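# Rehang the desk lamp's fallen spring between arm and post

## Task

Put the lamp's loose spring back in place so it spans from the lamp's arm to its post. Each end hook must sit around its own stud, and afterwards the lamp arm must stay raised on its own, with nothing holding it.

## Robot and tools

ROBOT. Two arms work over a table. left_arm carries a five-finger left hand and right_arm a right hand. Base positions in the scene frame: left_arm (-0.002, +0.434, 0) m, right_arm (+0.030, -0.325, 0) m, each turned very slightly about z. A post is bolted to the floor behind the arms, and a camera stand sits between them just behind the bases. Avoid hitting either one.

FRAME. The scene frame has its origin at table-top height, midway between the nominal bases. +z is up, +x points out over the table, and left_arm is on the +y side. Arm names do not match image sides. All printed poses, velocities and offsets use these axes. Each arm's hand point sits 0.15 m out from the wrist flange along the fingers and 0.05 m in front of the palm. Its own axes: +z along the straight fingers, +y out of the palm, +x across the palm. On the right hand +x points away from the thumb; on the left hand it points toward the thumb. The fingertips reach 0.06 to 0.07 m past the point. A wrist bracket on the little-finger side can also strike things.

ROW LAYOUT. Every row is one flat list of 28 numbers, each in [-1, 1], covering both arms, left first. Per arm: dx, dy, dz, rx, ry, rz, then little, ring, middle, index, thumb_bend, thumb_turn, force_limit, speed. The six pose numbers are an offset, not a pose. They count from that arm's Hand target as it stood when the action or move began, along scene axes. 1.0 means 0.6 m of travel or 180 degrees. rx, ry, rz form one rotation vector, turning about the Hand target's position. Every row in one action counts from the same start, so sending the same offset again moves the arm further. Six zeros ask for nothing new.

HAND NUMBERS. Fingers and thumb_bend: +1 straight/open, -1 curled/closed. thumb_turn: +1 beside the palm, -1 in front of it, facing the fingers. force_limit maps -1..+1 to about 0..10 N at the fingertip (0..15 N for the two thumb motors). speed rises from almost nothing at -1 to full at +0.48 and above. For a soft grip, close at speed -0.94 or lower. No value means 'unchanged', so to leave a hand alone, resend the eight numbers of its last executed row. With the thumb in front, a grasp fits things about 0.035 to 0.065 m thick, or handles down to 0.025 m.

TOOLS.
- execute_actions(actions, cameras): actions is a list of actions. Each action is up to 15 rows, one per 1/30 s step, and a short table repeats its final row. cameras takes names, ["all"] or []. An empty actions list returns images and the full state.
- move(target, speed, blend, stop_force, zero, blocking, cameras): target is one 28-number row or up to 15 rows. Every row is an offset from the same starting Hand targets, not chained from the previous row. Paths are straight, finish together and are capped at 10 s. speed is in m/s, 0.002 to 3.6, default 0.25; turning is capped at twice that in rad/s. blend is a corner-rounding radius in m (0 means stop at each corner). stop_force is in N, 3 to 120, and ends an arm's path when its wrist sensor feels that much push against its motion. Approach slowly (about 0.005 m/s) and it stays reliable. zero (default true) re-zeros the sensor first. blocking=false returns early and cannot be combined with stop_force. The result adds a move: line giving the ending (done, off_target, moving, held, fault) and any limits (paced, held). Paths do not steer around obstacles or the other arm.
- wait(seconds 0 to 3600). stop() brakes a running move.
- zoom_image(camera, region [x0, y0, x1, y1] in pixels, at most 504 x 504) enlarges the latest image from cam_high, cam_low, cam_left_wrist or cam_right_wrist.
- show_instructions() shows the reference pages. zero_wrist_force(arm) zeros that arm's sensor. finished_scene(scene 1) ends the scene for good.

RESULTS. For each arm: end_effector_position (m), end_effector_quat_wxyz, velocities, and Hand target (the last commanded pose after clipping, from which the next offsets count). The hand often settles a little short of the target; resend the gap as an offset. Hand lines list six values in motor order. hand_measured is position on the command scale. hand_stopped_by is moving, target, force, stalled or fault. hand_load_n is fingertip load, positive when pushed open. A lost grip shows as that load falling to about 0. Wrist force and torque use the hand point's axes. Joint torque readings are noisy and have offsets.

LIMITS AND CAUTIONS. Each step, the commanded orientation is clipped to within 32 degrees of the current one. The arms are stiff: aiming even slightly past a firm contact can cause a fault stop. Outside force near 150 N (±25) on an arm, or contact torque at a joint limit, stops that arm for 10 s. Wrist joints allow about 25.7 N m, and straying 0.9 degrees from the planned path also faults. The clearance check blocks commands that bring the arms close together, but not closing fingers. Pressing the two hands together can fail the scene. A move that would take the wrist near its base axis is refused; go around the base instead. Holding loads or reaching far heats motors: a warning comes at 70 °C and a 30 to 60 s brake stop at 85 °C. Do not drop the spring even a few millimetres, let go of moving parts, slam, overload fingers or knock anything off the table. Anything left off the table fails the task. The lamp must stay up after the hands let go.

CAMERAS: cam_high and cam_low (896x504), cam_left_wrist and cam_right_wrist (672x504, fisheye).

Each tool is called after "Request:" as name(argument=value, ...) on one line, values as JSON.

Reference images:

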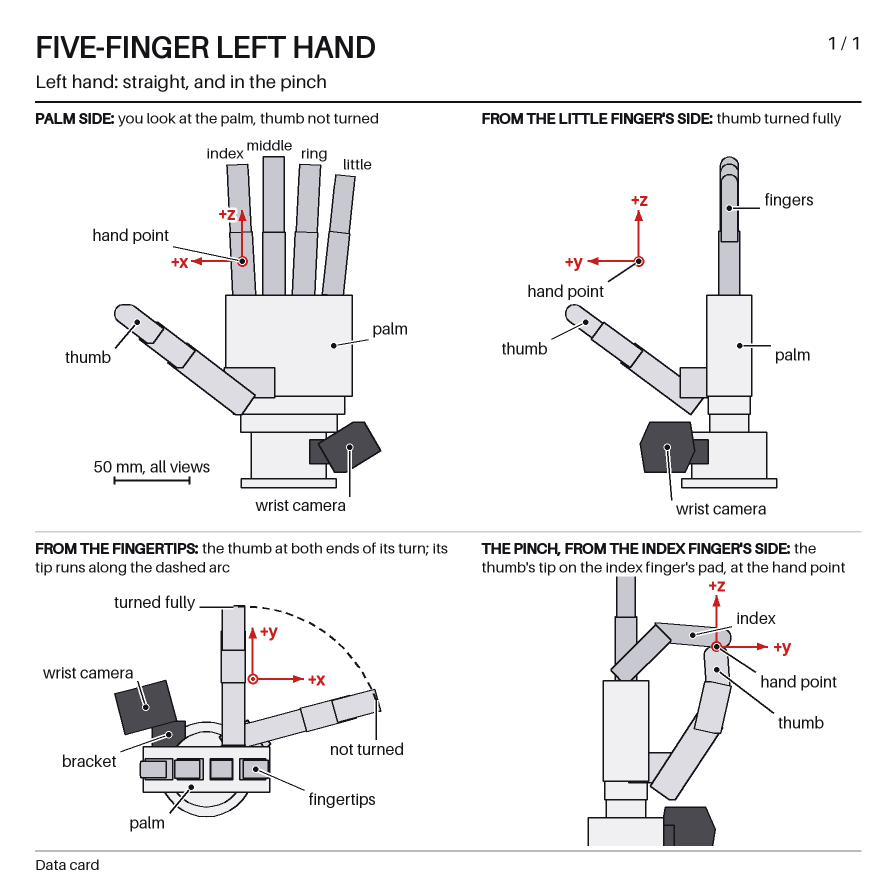

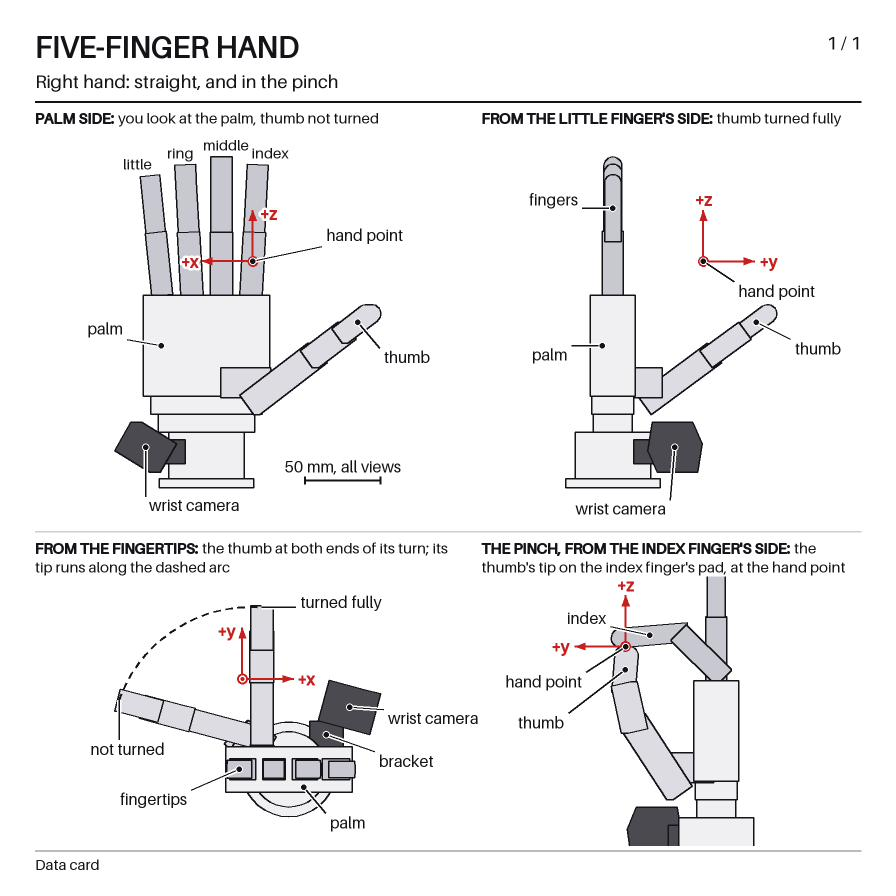

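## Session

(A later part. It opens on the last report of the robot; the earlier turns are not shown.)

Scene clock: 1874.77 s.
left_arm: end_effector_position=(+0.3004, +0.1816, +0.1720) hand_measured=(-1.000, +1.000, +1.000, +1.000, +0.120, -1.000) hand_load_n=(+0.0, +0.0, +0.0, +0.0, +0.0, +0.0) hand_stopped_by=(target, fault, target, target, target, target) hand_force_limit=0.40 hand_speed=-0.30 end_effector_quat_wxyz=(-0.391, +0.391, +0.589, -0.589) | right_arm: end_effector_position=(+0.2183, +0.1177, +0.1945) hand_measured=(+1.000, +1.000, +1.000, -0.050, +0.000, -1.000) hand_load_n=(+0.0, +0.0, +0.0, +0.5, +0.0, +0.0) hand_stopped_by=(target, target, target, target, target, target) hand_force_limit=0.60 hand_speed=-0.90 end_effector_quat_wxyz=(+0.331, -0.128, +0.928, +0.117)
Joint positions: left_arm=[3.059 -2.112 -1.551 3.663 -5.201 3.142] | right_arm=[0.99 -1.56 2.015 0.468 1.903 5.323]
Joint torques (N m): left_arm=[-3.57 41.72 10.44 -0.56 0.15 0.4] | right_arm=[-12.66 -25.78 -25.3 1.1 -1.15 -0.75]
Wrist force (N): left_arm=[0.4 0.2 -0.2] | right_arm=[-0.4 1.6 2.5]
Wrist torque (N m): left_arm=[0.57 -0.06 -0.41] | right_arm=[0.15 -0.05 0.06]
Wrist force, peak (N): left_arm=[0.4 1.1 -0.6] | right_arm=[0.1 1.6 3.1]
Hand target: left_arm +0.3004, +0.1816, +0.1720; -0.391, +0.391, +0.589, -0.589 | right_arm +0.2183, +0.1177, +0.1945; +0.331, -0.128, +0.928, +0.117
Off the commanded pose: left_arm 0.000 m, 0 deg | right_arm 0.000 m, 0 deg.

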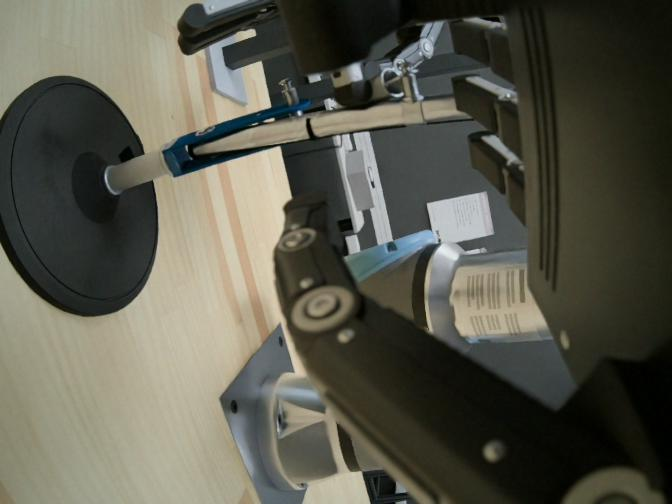

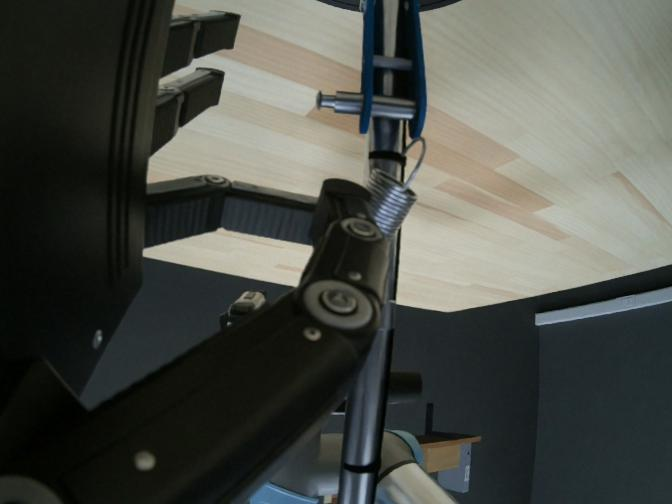

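Request:
move(target=[[0,0,0,0,0,0,-1,1,1,1,0.12,-1,0.4,-0.3,0,0,0,0,0,0,1,1,1,0.2,0.0,-1,0.4,-0.5],[0,0,0,0,0,0,-1,1,1,1,0.12,-1,0.4,-0.3,0.0227,-0.0537,0,0,0,0,1,1,1,0.2,0.0,-1,0.4,-0.5]], speed=0.03, cameras=["cam_left_wrist", "cam_right_wrist"])

Request:
zoom_image(camera="cam_left_wrist", region=[250, 30, 450, 140])

Request:
zoom_image(camera="cam_right_wrist", region=[380, 80, 580, 320])

Scene clock: 1886.13 s.
left_arm: end_effector_position=(+0.3004, +0.1816, +0.1720) hand_measured=(-1.000, +1.000, +1.000, +1.000, +0.120, -1.000) hand_load_n=(+0.0, +0.0, +0.0, +0.0, +0.0, +0.0) hand_stopped_by=(target, fault, target, target, target, target) hand_force_limit=0.40 hand_speed=-0.30 end_effector_quat_wxyz=(-0.391, +0.391, +0.589, -0.589) | right_arm: end_effector_position=(+0.2319, +0.0856, +0.1945) hand_measured=(+1.000, +1.000, +1.000, +0.200, +0.000, -1.000) hand_load_n=(+0.0, +0.0, +0.0, +0.0, +0.0, +0.0) hand_stopped_by=(target, target, target, target, target, target) hand_force_limit=0.40 hand_speed=-0.50 end_effector_quat_wxyz=(+0.331, -0.128, +0.928, +0.117)
Joint positions: left_arm=[3.059 -2.112 -1.551 3.663 -5.201 3.142] | right_arm=[0.875 -1.646 2.092 0.45 1.832 5.228]
Joint torques (N m): left_arm=[-3.51 41.72 10.23 -0.49 -0.01 0.44] | right_arm=[-15.15 -21.71 -6.65 -0.69 -2.12 -1.65]
Wrist force (N): left_arm=[0.3 0.8 -0.2] | right_arm=[-0.1 1.7 2.6]
Wrist torque (N m): left_arm=[0.59 -0.03 -0.42] | right_arm=[0.19 -0.08 0.07]
Wrist force, peak (N): left_arm=[0.2 1.3 -0.4] | right_arm=[-0.2 1.7 3.1]
Hand target: left_arm +0.3004, +0.1816, +0.1720; -0.391, +0.391, +0.589, -0.589 | right_arm +0.2319, +0.0855, +0.1945; +0.331, -0.128, +0.928, +0.117
Off the commanded pose: left_arm 0.000 m, 0 deg | right_arm 0.000 m, 0 deg.
move: done

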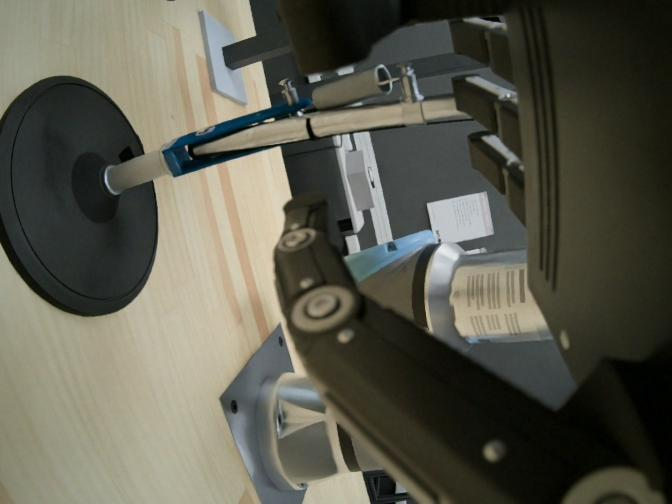

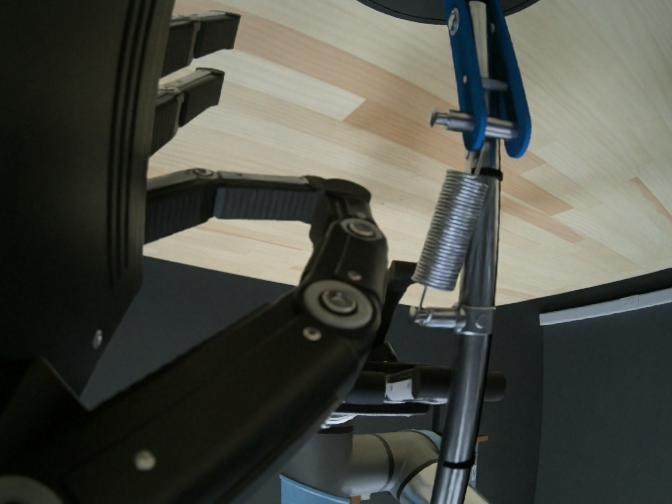

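Scaled by 2.520 from the camera's image (finer frame: 960x720).

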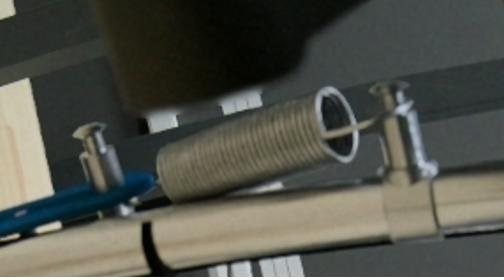

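Scaled by 2.100 from the camera's image (finer frame: 960x720).

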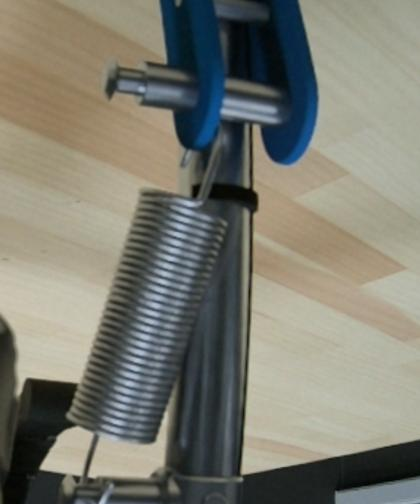

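Request:
move(target=[[0,0,0,0,0,0,-1,1,1,1,0.12,-1,0.4,-0.3,0.0066,0.0028,-0.0047,0,0,0,1,1,1,1,0.0,-1,0.4,-0.5],[0,0,0,0,0,0,-1,1,1,1,0.12,-1,0.4,-0.3,-0.0205,0.0670,-0.0047,0,0,0,1,1,1,1,0.0,-1,0.4,-0.5]], speed=0.025, cameras=["cam_left_wrist", "cam_right_wrist"])

Request:
zoom_image(camera="cam_left_wrist", region=[250, 30, 450, 140])

Request:
zoom_image(camera="cam_right_wrist", region=[240, 80, 440, 320])

Scene clock: 1909.77 s.
left_arm: end_effector_position=(+0.3004, +0.1816, +0.1720) hand_measured=(-1.000, +1.000, +1.000, +1.000, +0.120, -1.000) hand_load_n=(+0.0, +0.0, +0.0, +0.0, +0.0, +0.0) hand_stopped_by=(target, fault, target, target, target, target) hand_force_limit=0.40 hand_speed=-0.30 end_effector_quat_wxyz=(-0.391, +0.391, +0.589, -0.589) | right_arm: end_effector_position=(+0.2197, +0.1256, +0.1916) hand_measured=(+1.000, +1.000, +1.000, +1.000, +0.000, -1.000) hand_load_n=(+0.0, +0.0, +0.0, +0.0, +0.0, +0.0) hand_stopped_by=(target, target, target, target, target, target) hand_force_limit=0.40 hand_speed=-0.50 end_effector_quat_wxyz=(+0.331, -0.128, +0.928, +0.117)
Joint positions: left_arm=[3.059 -2.112 -1.551 3.663 -5.201 3.142] | right_arm=[1.001 -1.535 1.998 0.463 1.91 5.332]
Joint torques (N m): left_arm=[-2.74 41.82 10.73 -0.47 -0.15 0.58] | right_arm=[14.89 -11.04 -27.14 2.28 3.24 1.35]
Wrist force (N): left_arm=[-0.2 0.3 -0.2] | right_arm=[-0.4 1.7 2.8]
Wrist torque (N m): left_arm=[0.58 0.03 -0.45] | right_arm=[0.14 -0.05 -0.09]
Wrist force, peak (N): left_arm=[0.4 1.1 -0.7] | right_arm=[-0.3 1.7 3.1]
Hand target: left_arm +0.3004, +0.1816, +0.1720; -0.391, +0.391, +0.589, -0.589 | right_arm +0.2196, +0.1257, +0.1916; +0.331, -0.128, +0.928, +0.117
Off the commanded pose: left_arm 0.000 m, 0 deg | right_arm 0.000 m, 0 deg.
move: done

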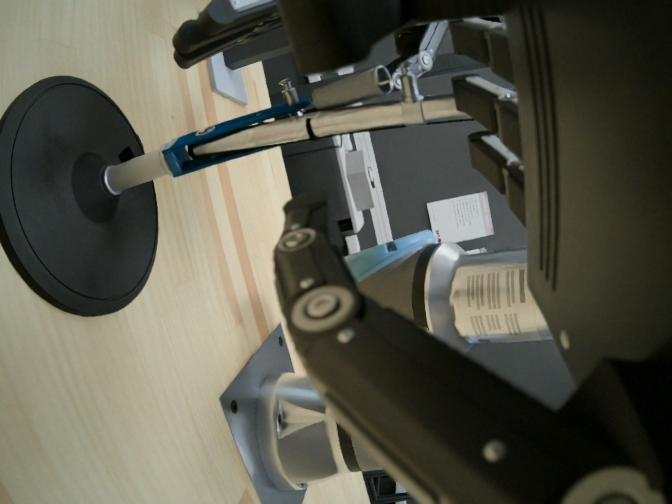

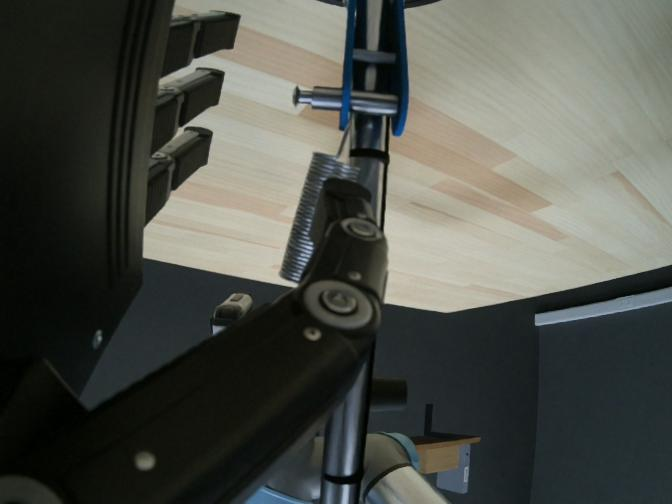

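Scaled by 2.520 from the camera's image (finer frame: 960x720).

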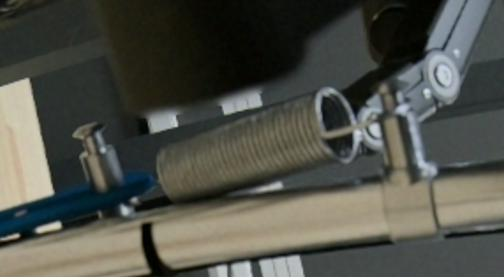

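Scaled by 2.100 from the camera's image (finer frame: 960x720).

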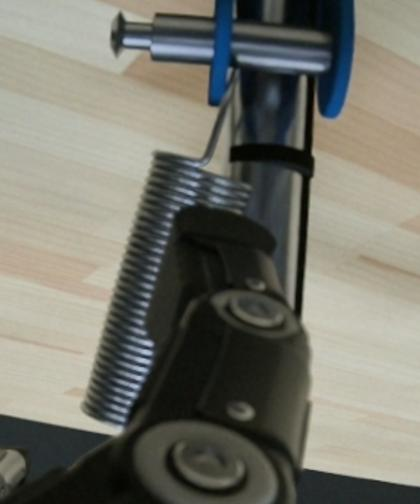

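Request:
move(target=[0,0,0,0,0,0,-1,1,1,1,0.12,-1,0.4,-0.3,0.0368,0.0156,0,0,0,0,1,1,1,1,0.0,-1,0.4,-0.5], speed=0.02, stop_force=4, cameras=["cam_left_wrist", "cam_right_wrist"])

Request:
zoom_image(camera="cam_left_wrist", region=[250, 30, 450, 140])

Request:
zoom_image(camera="cam_right_wrist", region=[240, 80, 440, 320])

Scene clock: 1914.00 s.
left_arm: end_effector_position=(+0.3004, +0.1816, +0.1720) hand_measured=(-1.000, +1.000, +1.000, +1.000, +0.120, -1.000) hand_load_n=(+0.5, +0.0, +0.0, +0.0, +0.0, +0.0) hand_stopped_by=(target, fault, target, target, target, target) hand_force_limit=0.40 hand_speed=-0.30 end_effector_quat_wxyz=(-0.391, +0.391, +0.589, -0.589) | right_arm: end_effector_position=(+0.2325, +0.1312, +0.1916) hand_measured=(+1.000, +1.000, +1.000, +1.000, +0.000, -1.000) hand_load_n=(+0.0, +0.0, +0.0, +0.0, -3.0, -0.5) hand_stopped_by=(target, target, target, target, target, target) hand_force_limit=0.40 hand_speed=-0.50 end_effector_quat_wxyz=(+0.331, -0.128, +0.928, +0.117)
Joint positions: left_arm=[3.059 -2.112 -1.551 3.663 -5.201 3.142] | right_arm=[0.974 -1.518 1.979 0.458 1.894 5.309]
Joint torques (N m): left_arm=[-2.78 41.52 10.43 -0.52 -0.23 0.56] | right_arm=[14.89 -26.37 -8.24 1.8 2.76 1.55]
Wrist force (N): left_arm=[0.0 0.6 -1.3] | right_arm=[0.0 -1.5 2.5]
Wrist torque (N m): left_arm=[0.62 0.01 -0.43] | right_arm=[-0.06 -0.05 -0.11]
Wrist force, peak (N): left_arm=[0.8 0.7 -3.9] | right_arm=[-0.2 1.8 3.0]
Hand target: left_arm +0.3004, +0.1816, +0.1720; -0.391, +0.391, +0.589, -0.589 | right_arm +0.2325, +0.1312, +0.1916; +0.331, -0.128, +0.928, +0.117 (not the last commanded pose)
Off the commanded pose: left_arm 0.000 m, 0 deg | right_arm 0.010 m, 0 deg.
move: contact (right_arm)

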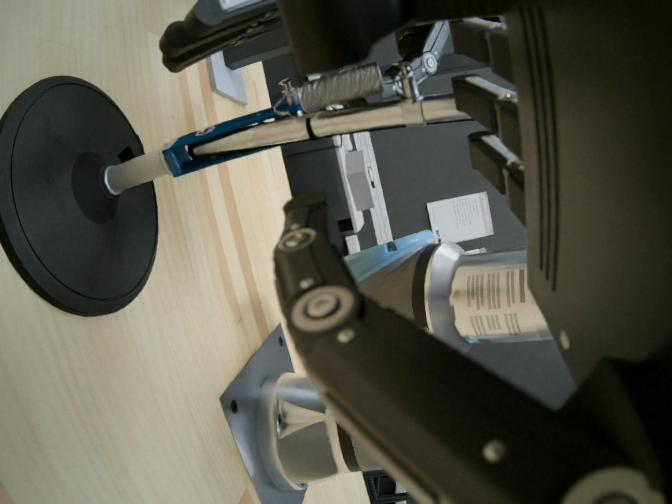

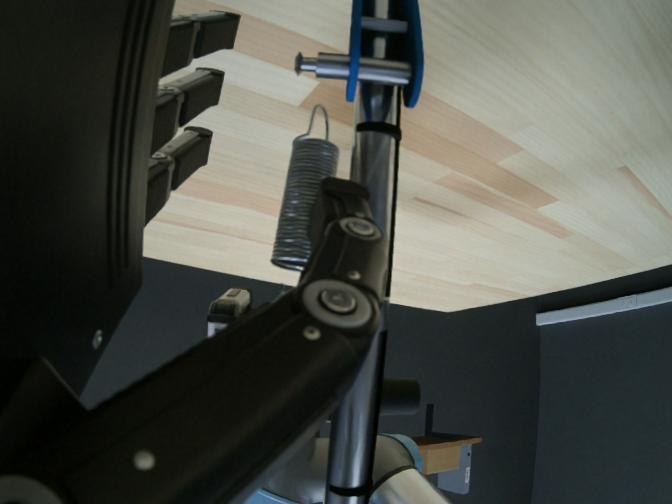

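Scaled by 2.520 from the camera's image (finer frame: 960x720).

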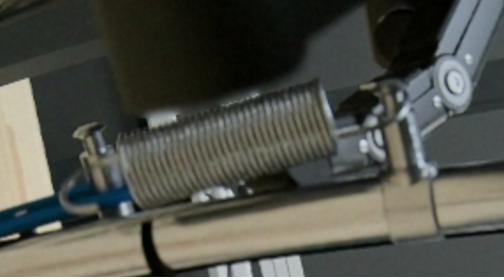

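Scaled by 2.100 from the camera's image (finer frame: 960x720).

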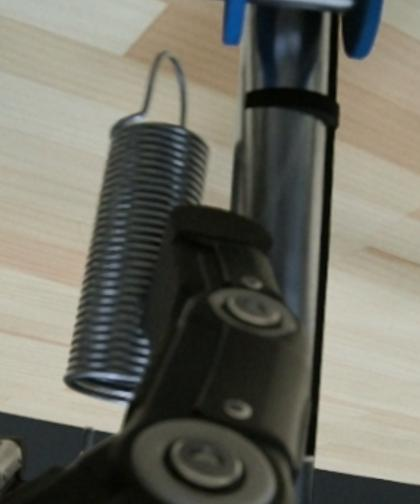

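Request:
move(target=[[0,0,0,0,0,0,-1,1,1,1,0.12,-1,0.4,-0.3,-0.0077,-0.0032,0,0,0,0,1,1,1,1,0.0,-1,0.4,-0.5],[0,0,0,0,0,0,-1,1,1,1,0.12,-1,0.4,-0.3,0.0226,-0.0750,0,0,0,0,1,1,1,1,0.0,-1,0.4,-0.5]], speed=[0.02, 0.03], cameras=["cam_left_wrist", "cam_right_wrist"])

Request:
zoom_image(camera="cam_left_wrist", region=[250, 30, 450, 140])

Request:
zoom_image(camera="cam_right_wrist", region=[360, 60, 560, 300])

Scene clock: 1918.90 s.
left_arm: end_effector_position=(+0.3004, +0.1816, +0.1720) hand_measured=(-1.000, +1.000, +1.000, +1.000, +0.120, -1.000) hand_load_n=(+0.0, +0.0, +0.0, +0.0, +0.0, +0.0) hand_stopped_by=(target, fault, target, target, target, target) hand_force_limit=0.40 hand_speed=-0.30 end_effector_quat_wxyz=(-0.391, +0.391, +0.589, -0.589) | right_arm: end_effector_position=(+0.2461, +0.0862, +0.1916) hand_measured=(+1.000, +1.000, +1.000, +1.000, +0.000, -1.000) hand_load_n=(+0.0, +0.0, +0.0, +0.0, +0.0, +0.0) hand_stopped_by=(target, target, target, target, target, target) hand_force_limit=0.40 hand_speed=-0.50 end_effector_quat_wxyz=(+0.331, -0.128, +0.928, +0.117)
Joint positions: left_arm=[3.059 -2.112 -1.551 3.663 -5.201 3.142] | right_arm=[0.833 -1.635 2.087 0.434 1.806 5.194]
Joint torques (N m): left_arm=[-2.7 41.49 10.84 -0.63 -0.37 0.58] | right_arm=[-14.53 -21.69 -8.4 -0.6 -1.95 -1.42]
Wrist force (N): left_arm=[0.1 0.1 -0.6] | right_arm=[-0.4 1.5 2.7]
Wrist torque (N m): left_arm=[0.59 -0.01 -0.43] | right_arm=[0.14 -0.03 0.05]
Wrist force, peak (N): left_arm=[0.1 1.0 -1.7] | right_arm=[-0.4 1.9 3.0]
Hand target: left_arm +0.3004, +0.1816, +0.1720; -0.391, +0.391, +0.589, -0.589 | right_arm +0.2461, +0.0862, +0.1916; +0.331, -0.128, +0.928, +0.117
Off the commanded pose: left_arm 0.000 m, 0 deg | right_arm 0.000 m, 0 deg.
move: done

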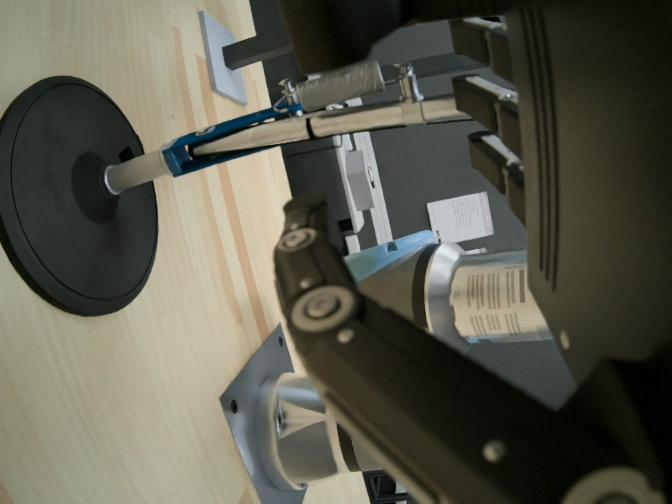

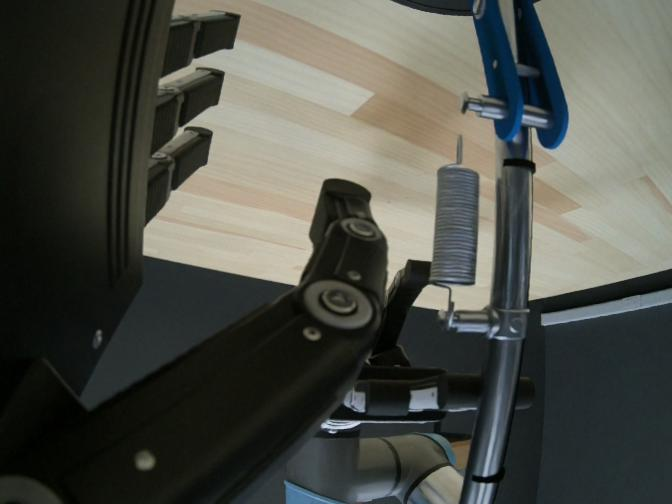

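Scaled by 2.520 from the camera's image (finer frame: 960x720).

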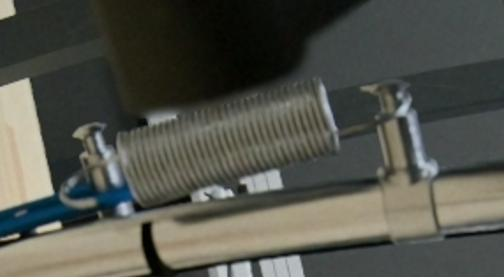

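Scaled by 2.100 from the camera's image (finer frame: 960x720).

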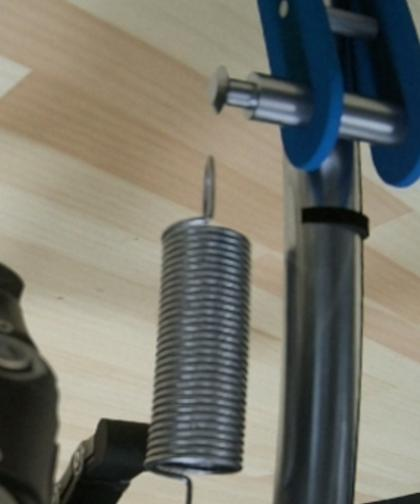

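Request:
move(target=[0,0,0,0,0,0,-1,1,1,1,0.12,-1,0.4,-0.3,-0.0152,0.0013,-0.0168,0.0191,-0.1676,0.0129,1,1,1,0.2,0.0,-1,0.4,-0.5], speed=0.08, cameras=["cam_left_wrist", "cam_right_wrist"])

Request:
zoom_image(camera="cam_right_wrist", region=[340, 80, 540, 300])

Scene clock: 1935.90 s.
left_arm: end_effector_position=(+0.3004, +0.1816, +0.1720) hand_measured=(-1.000, +1.000, +1.000, +1.000, +0.120, -1.000) hand_load_n=(+0.0, +0.0, +0.0, +0.0, +0.0, +0.0) hand_stopped_by=(target, fault, target, target, target, target) hand_force_limit=0.40 hand_speed=-0.30 end_effector_quat_wxyz=(-0.391, +0.391, +0.589, -0.589) | right_arm: end_effector_position=(+0.2370, +0.0869, +0.1816) hand_measured=(+1.000, +1.000, +1.000, +0.200, +0.000, -1.000) hand_load_n=(+0.0, +0.0, +0.0, +0.0, +0.0, -0.5) hand_stopped_by=(target, target, target, target, target, target) hand_force_limit=0.40 hand_speed=-0.50 end_effector_quat_wxyz=(+0.562, -0.163, +0.803, +0.114)
Joint positions: left_arm=[3.059 -2.112 -1.551 3.663 -5.201 3.142] | right_arm=[1.009 -1.645 2.36 -0.295 2.145 4.95]
Joint torques (N m): left_arm=[-2.84 40.9 11.46 -0.58 -0.63 0.78] | right_arm=[14.27 -5.69 -5.31 -1.73 2.95 -1.57]
Wrist force (N): left_arm=[0.1 0.8 -0.8] | right_arm=[-0.6 1.3 3.5]
Wrist torque (N m): left_arm=[0.63 0.00 -0.43] | right_arm=[0.05 -0.08 0.03]
Wrist force, peak (N): left_arm=[0.3 0.8 -1.4] | right_arm=[-0.3 1.7 3.5]
Hand target: left_arm +0.3004, +0.1816, +0.1720; -0.391, +0.391, +0.589, -0.589 | right_arm +0.2370, +0.0869, +0.1816; +0.562, -0.163, +0.803, +0.114
Off the commanded pose: left_arm 0.000 m, 0 deg | right_arm 0.000 m, 0 deg.
move: done

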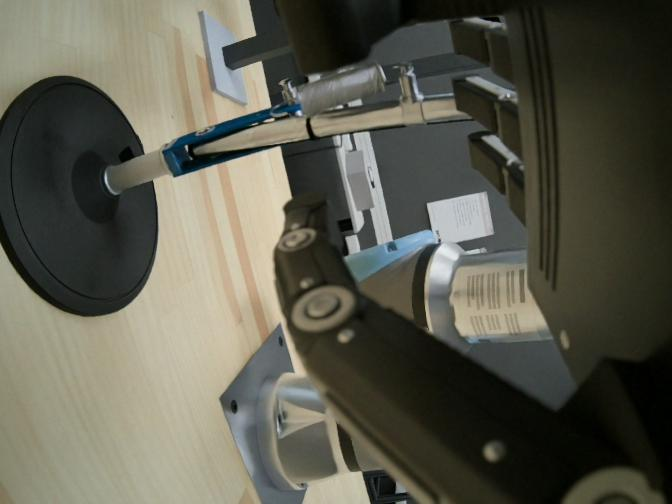

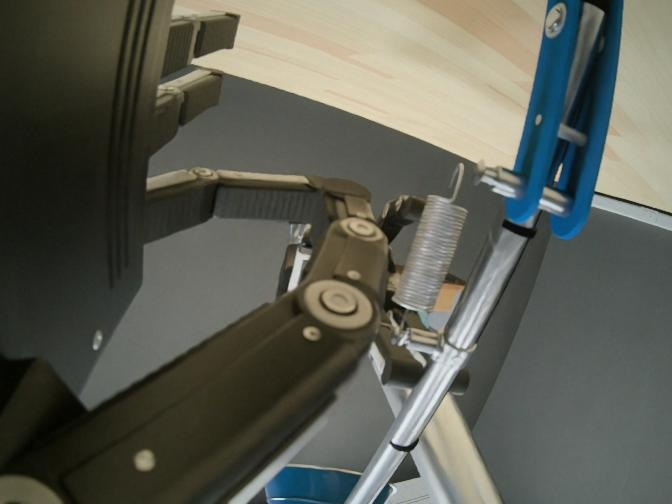

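Scaled by 2.291 from the camera's image (finer frame: 960x720).

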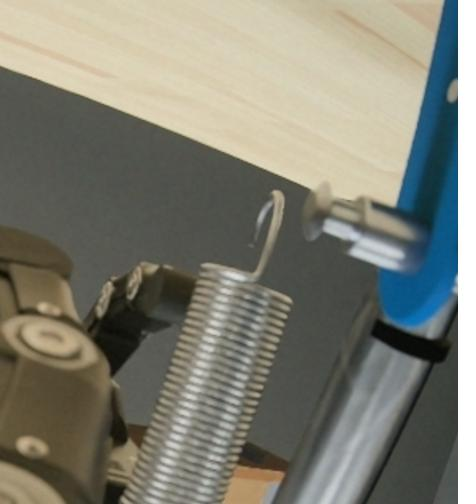

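Request:
move(target=[[0,0,0,0,0,0,-1,1,1,1,0.12,-1,0.4,-0.3,0.0229,0.0097,0,0,0,0,1,1,1,0.2,0.0,-1,0.4,-0.5],[0,0,0,0,0,0,-1,1,1,1,0.12,-1,0.4,-0.3,-0.0060,0.0782,0,0,0,0,1,1,1,0.2,0.0,-1,0.4,-0.5]], speed=0.02, stop_force=3, cameras=["cam_left_wrist", "cam_right_wrist"])

Request:
zoom_image(camera="cam_left_wrist", region=[250, 0, 450, 140])

Request:
zoom_image(camera="cam_right_wrist", region=[240, 80, 440, 320])

Scene clock: 1949.17 s.
left_arm: end_effector_position=(+0.3004, +0.1816, +0.1720) hand_measured=(-1.000, +1.000, +1.000, +1.000, +0.120, -1.000) hand_load_n=(+0.0, +0.0, +0.0, +0.0, +0.0, +0.0) hand_stopped_by=(target, fault, target, target, target, target) hand_force_limit=0.40 hand_speed=-0.30 end_effector_quat_wxyz=(-0.391, +0.391, +0.589, -0.589) | right_arm: end_effector_position=(+0.2348, +0.1306, +0.1816) hand_measured=(+1.000, +1.000, +1.000, +0.200, +0.000, -1.000) hand_load_n=(+0.0, +0.0, +0.0, +0.0, -2.5, +0.0) hand_stopped_by=(target, target, target, target, target, target) hand_force_limit=0.40 hand_speed=-0.50 end_effector_quat_wxyz=(+0.562, -0.163, +0.803, +0.114)
Joint positions: left_arm=[3.059 -2.112 -1.551 3.663 -5.201 3.142] | right_arm=[1.102 -1.519 2.24 -0.273 2.229 4.998]
Joint torques (N m): left_arm=[-2.7 40.89 11.19 -0.6 -0.64 0.9] | right_arm=[-13.9 -25.24 -5.6 -1.64 -2.43 -1.65]
Wrist force (N): left_arm=[0.2 0.5 -0.2] | right_arm=[-0.6 -0.6 3.3]
Wrist torque (N m): left_arm=[0.64 -0.02 -0.43] | right_arm=[-0.01 -0.11 -0.02]
Wrist force, peak (N): left_arm=[0.9 0.6 -2.1] | right_arm=[-1.0 -5.6 1.1]
Hand target: left_arm +0.3004, +0.1816, +0.1720; -0.391, +0.391, +0.589, -0.589 | right_arm +0.2348, +0.1306, +0.1816; +0.562, -0.163, +0.803, +0.114 (not the last commanded pose)
Off the commanded pose: left_arm 0.000 m, 0 deg | right_arm 0.004 m, 0 deg.
move: contact (right_arm); path passed 1 of 2 targets

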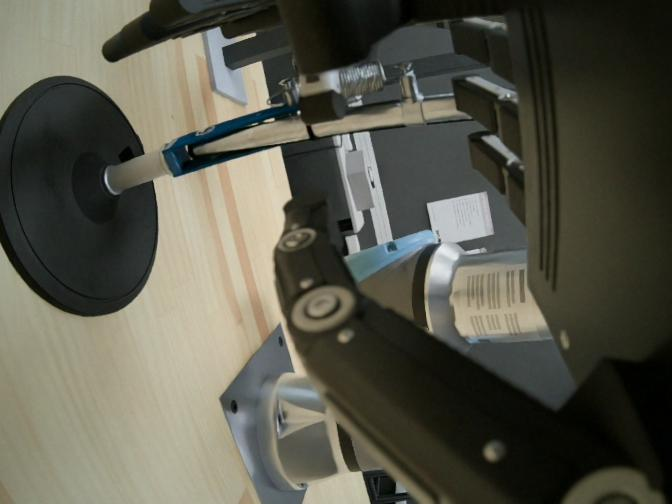

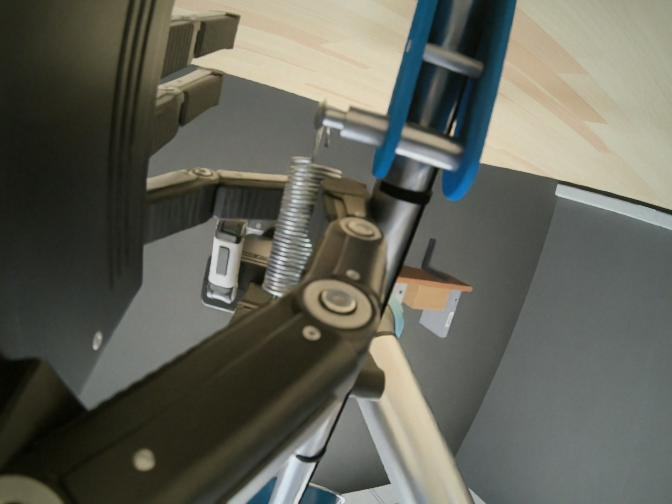

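Scaled by 2.520 from the camera's image (finer frame: 960x720).

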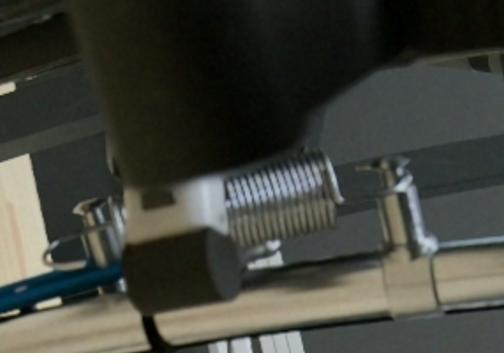

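Scaled by 2.100 from the camera's image (finer frame: 960x720).

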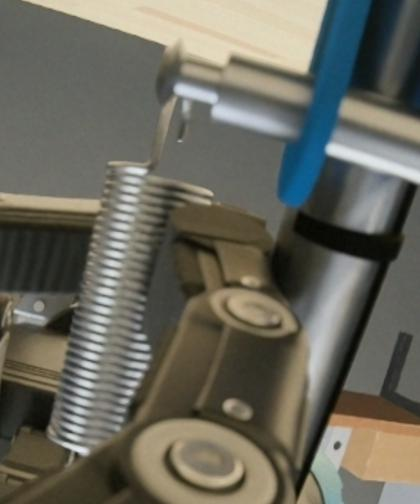

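Request:
zoom_image(camera="cam_left_wrist", region=[260, 50, 400, 140])

Scaled by 3.600 from the camera's image (finer frame: 960x720).

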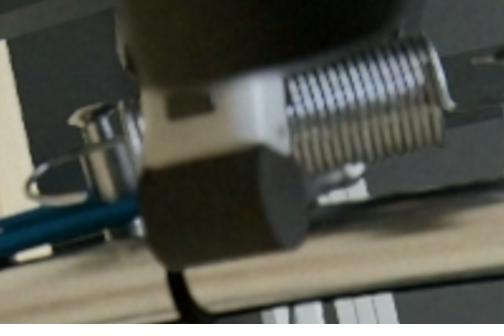

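Request:
move(target=[0,0,0,0,0,0,-1,1,1,1,0.12,-1,0.4,-0.3,0.0058,-0.0138,0,0,0,0,1,1,1,0.2,0.0,-1,0.4,-0.5], speed=0.02, cameras=["cam_left_wrist", "cam_right_wrist"])

Request:
zoom_image(camera="cam_left_wrist", region=[260, 30, 400, 140])

Request:
zoom_image(camera="cam_right_wrist", region=[240, 80, 440, 320])

Scene clock: 1964.70 s.
left_arm: end_effector_position=(+0.3004, +0.1816, +0.1720) hand_measured=(-1.000, +1.000, +1.000, +1.000, +0.120, -1.000) hand_load_n=(+0.0, +0.0, +0.0, +0.0, +0.0, +0.0) hand_stopped_by=(target, fault, target, target, target, target) hand_force_limit=0.40 hand_speed=-0.30 end_effector_quat_wxyz=(-0.391, +0.391, +0.589, -0.589) | right_arm: end_effector_position=(+0.2382, +0.1224, +0.1816) hand_measured=(+1.000, +1.000, +1.000, +0.200, +0.000, -1.000) hand_load_n=(+0.0, +0.0, +0.0, +0.0, +0.0, +0.0) hand_stopped_by=(target, target, target, target, target, target) hand_force_limit=0.40 hand_speed=-0.50 end_effector_quat_wxyz=(+0.562, -0.163, +0.803, +0.114)
Joint positions: left_arm=[3.059 -2.112 -1.551 3.663 -5.201 3.142] | right_arm=[1.077 -1.542 2.263 -0.282 2.206 4.984]
Joint torques (N m): left_arm=[-2.42 40.4 11.87 -0.55 -0.52 0.97] | right_arm=[-14.23 -23.89 -5.66 -1.48 -2 -1.74]
Wrist force (N): left_arm=[0.5 1.1 -0.6] | right_arm=[-0.3 1.5 3.1]
Wrist torque (N m): left_arm=[0.68 -0.08 -0.42] | right_arm=[0.08 -0.11 0.04]
Wrist force, peak (N): left_arm=[0.3 1.1 -0.9] | right_arm=[-0.5 -0.7 4.0]
Hand target: left_arm +0.3004, +0.1816, +0.1720; -0.391, +0.391, +0.589, -0.589 | right_arm +0.2382, +0.1223, +0.1816; +0.562, -0.163, +0.803, +0.114
Off the commanded pose: left_arm 0.000 m, 0 deg | right_arm 0.000 m, 0 deg.
move: done

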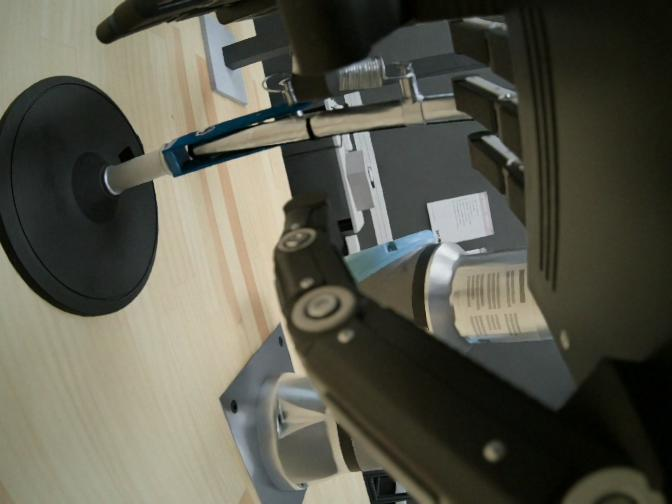

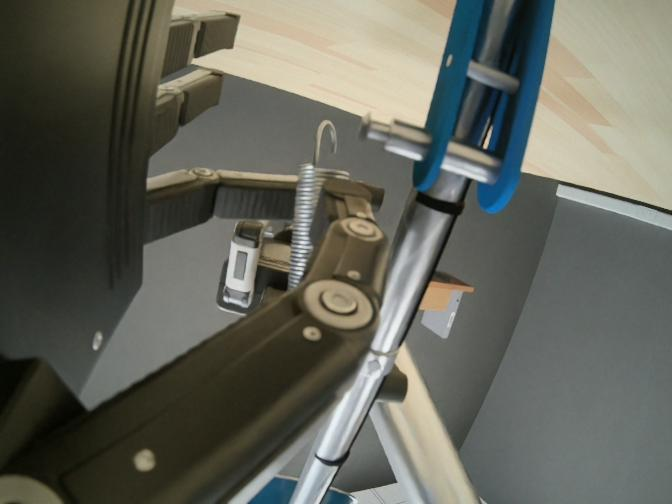

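Scaled by 3.600 from the camera's image (finer frame: 960x720).

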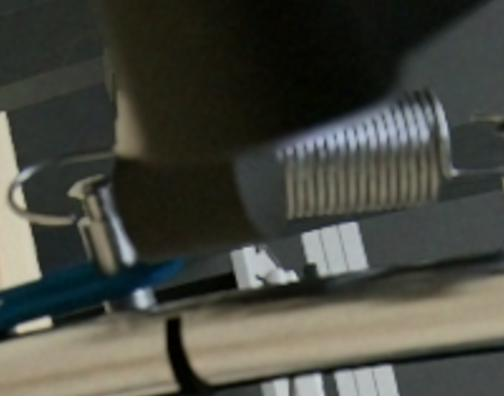

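Scaled by 2.100 from the camera's image (finer frame: 960x720).

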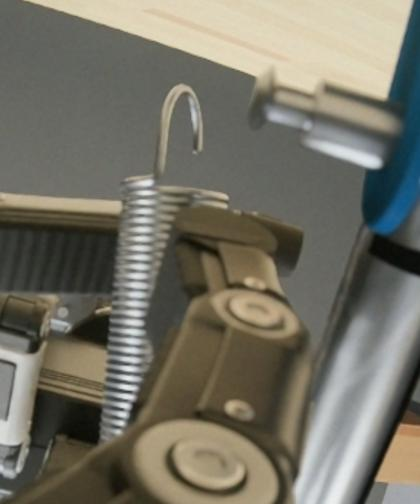

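Request:
move(target=[0,0,0,0,0,0,-1,1,1,1,0.12,-1,0.4,-0.3,-0.0077,-0.0032,0,0,0,0,1,1,1,0.2,0.0,-1,0.4,-0.5], speed=0.02, cameras=["cam_left_wrist", "cam_right_wrist"])

Request:
zoom_image(camera="cam_left_wrist", region=[260, 30, 400, 140])

Request:
zoom_image(camera="cam_right_wrist", region=[240, 80, 440, 320])

Scene clock: 1969.37 s.
left_arm: end_effector_position=(+0.3004, +0.1816, +0.1720) hand_measured=(-1.000, +1.000, +1.000, +1.000, +0.120, -1.000) hand_load_n=(+0.0, +0.0, +0.0, -0.5, +0.0, +0.0) hand_stopped_by=(target, fault, target, target, target, target) hand_force_limit=0.40 hand_speed=-0.30 end_effector_quat_wxyz=(-0.391, +0.391, +0.589, -0.589) | right_arm: end_effector_position=(+0.2337, +0.1204, +0.1816) hand_measured=(+1.000, +1.000, +1.000, +0.200, +0.000, -1.000) hand_load_n=(+0.0, +0.0, +0.0, +0.0, +0.0, +0.0) hand_stopped_by=(target, target, target, target, target, target) hand_force_limit=0.40 hand_speed=-0.50 end_effector_quat_wxyz=(+0.562, -0.163, +0.803, +0.114)
Joint positions: left_arm=[3.059 -2.112 -1.551 3.663 -5.201 3.142] | right_arm=[1.088 -1.546 2.268 -0.279 2.217 4.991]
Joint torques (N m): left_arm=[-3.06 40.42 11.71 -0.61 -0.5 0.88] | right_arm=[13.21 -24.26 -6.07 1.09 3.24 1.27]
Wrist force (N): left_arm=[0.0 0.9 -0.7] | right_arm=[-0.4 1.3 3.5]
Wrist torque (N m): left_arm=[0.64 0.00 -0.45] | right_arm=[0.03 -0.11 -0.12]
Wrist force, peak (N): left_arm=[0.4 1.4 -0.6] | right_arm=[-0.5 1.6 3.6]
Hand target: left_arm +0.3004, +0.1816, +0.1720; -0.391, +0.391, +0.589, -0.589 | right_arm +0.2336, +0.1204, +0.1816; +0.562, -0.163, +0.803, +0.114
Off the commanded pose: left_arm 0.000 m, 0 deg | right_arm 0.000 m, 0 deg.
move: done

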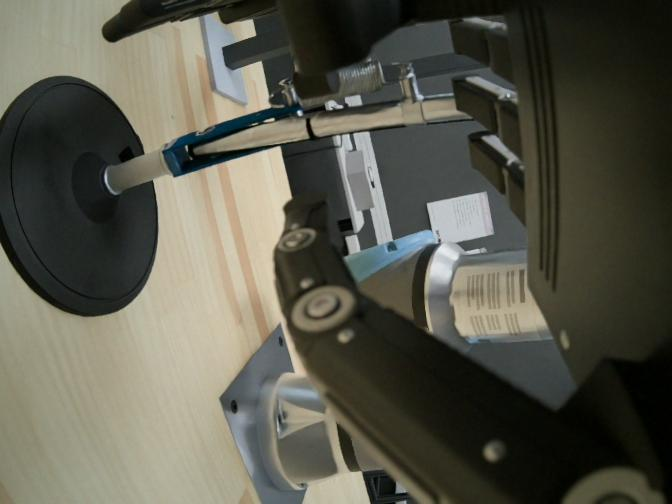

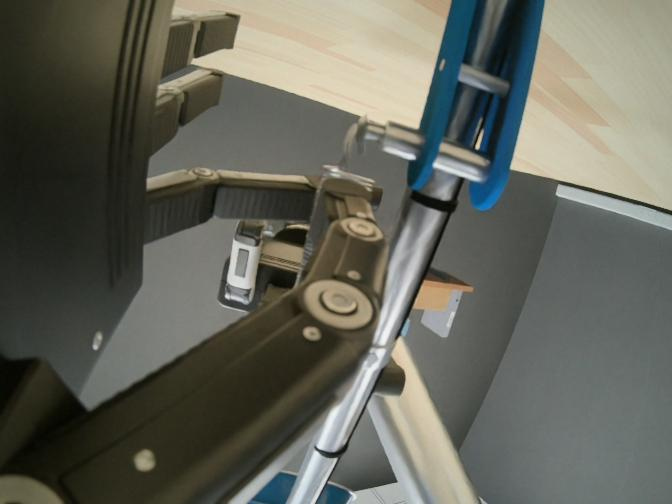

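Scaled by 3.600 from the camera's image (finer frame: 960x720).

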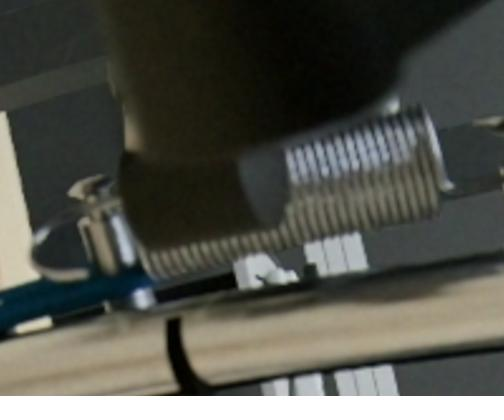

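Scaled by 2.100 from the camera's image (finer frame: 960x720).

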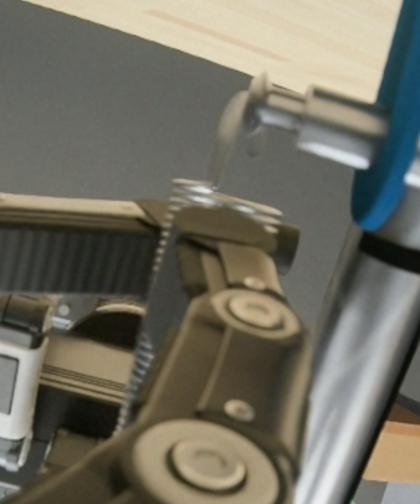

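Request:
wait(seconds=2, cameras=["cam_left_wrist", "cam_right_wrist"])

Request:
zoom_image(camera="cam_right_wrist", region=[240, 80, 440, 320])

Scene clock: 1974.20 s.
left_arm: end_effector_position=(+0.3004, +0.1816, +0.1720) hand_measured=(-1.000, +1.000, +1.000, +1.000, +0.120, -1.000) hand_load_n=(+0.0, +0.0, -0.5, +0.0, +0.0, +0.0) hand_stopped_by=(target, fault, target, target, target, target) hand_force_limit=0.40 hand_speed=-0.30 end_effector_quat_wxyz=(-0.391, +0.391, +0.589, -0.589) | right_arm: end_effector_position=(+0.2336, +0.1204, +0.1816) hand_measured=(+1.000, +1.000, +1.000, +0.200, +0.000, -1.000) hand_load_n=(+0.0, +0.0, +0.0, +0.0, +0.0, +0.0) hand_stopped_by=(target, target, target, target, target, target) hand_force_limit=0.40 hand_speed=-0.50 end_effector_quat_wxyz=(+0.562, -0.163, +0.803, +0.114)
Joint positions: left_arm=[3.059 -2.112 -1.551 3.663 -5.201 3.142] | right_arm=[1.089 -1.546 2.268 -0.279 2.217 4.991]
Joint torques (N m): left_arm=[-3.3 40.65 11.57 -0.49 -0.49 0.97] | right_arm=[14.03 -23.63 -6.26 1.04 2.95 1.72]
Wrist force (N): left_arm=[0.3 0.1 -0.6] | right_arm=[-0.7 1.3 3.2]
Wrist torque (N m): left_arm=[0.58 -0.04 -0.41] | right_arm=[0.05 -0.06 -0.13]
Wrist force, peak (N): left_arm=[0.3 1.3 -1.0] | right_arm=[-0.4 1.4 3.7]
Hand target: left_arm +0.3004, +0.1816, +0.1720; -0.391, +0.391, +0.589, -0.589 | right_arm +0.2336, +0.1204, +0.1816; +0.562, -0.163, +0.803, +0.114
Off the commanded pose: left_arm 0.000 m, 0 deg | right_arm 0.000 m, 0 deg.
wait: 2.00 s; at rest from the start

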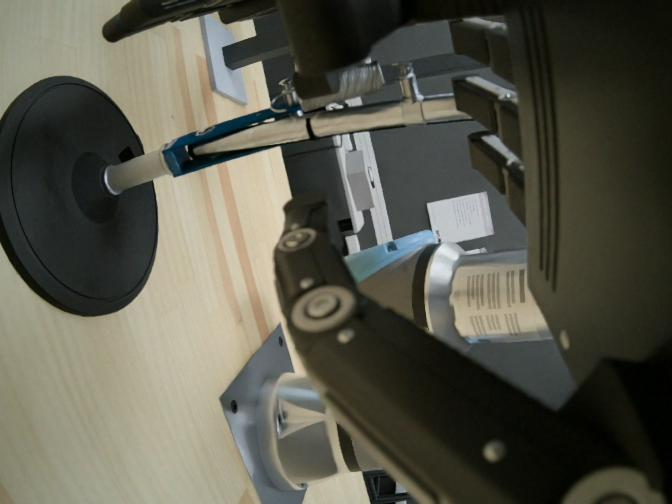

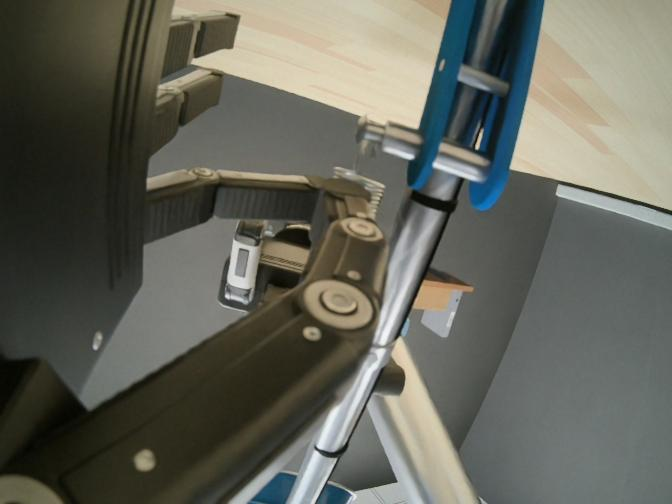

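Scaled by 2.100 from the camera's image (finer frame: 960x720).

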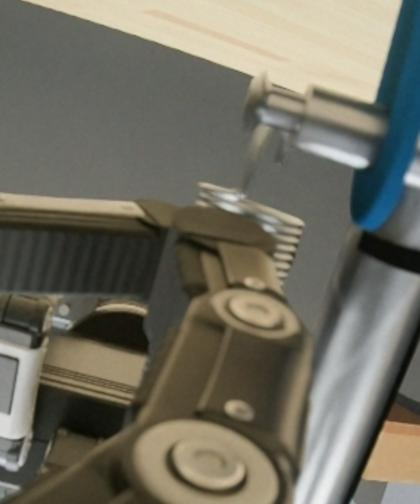

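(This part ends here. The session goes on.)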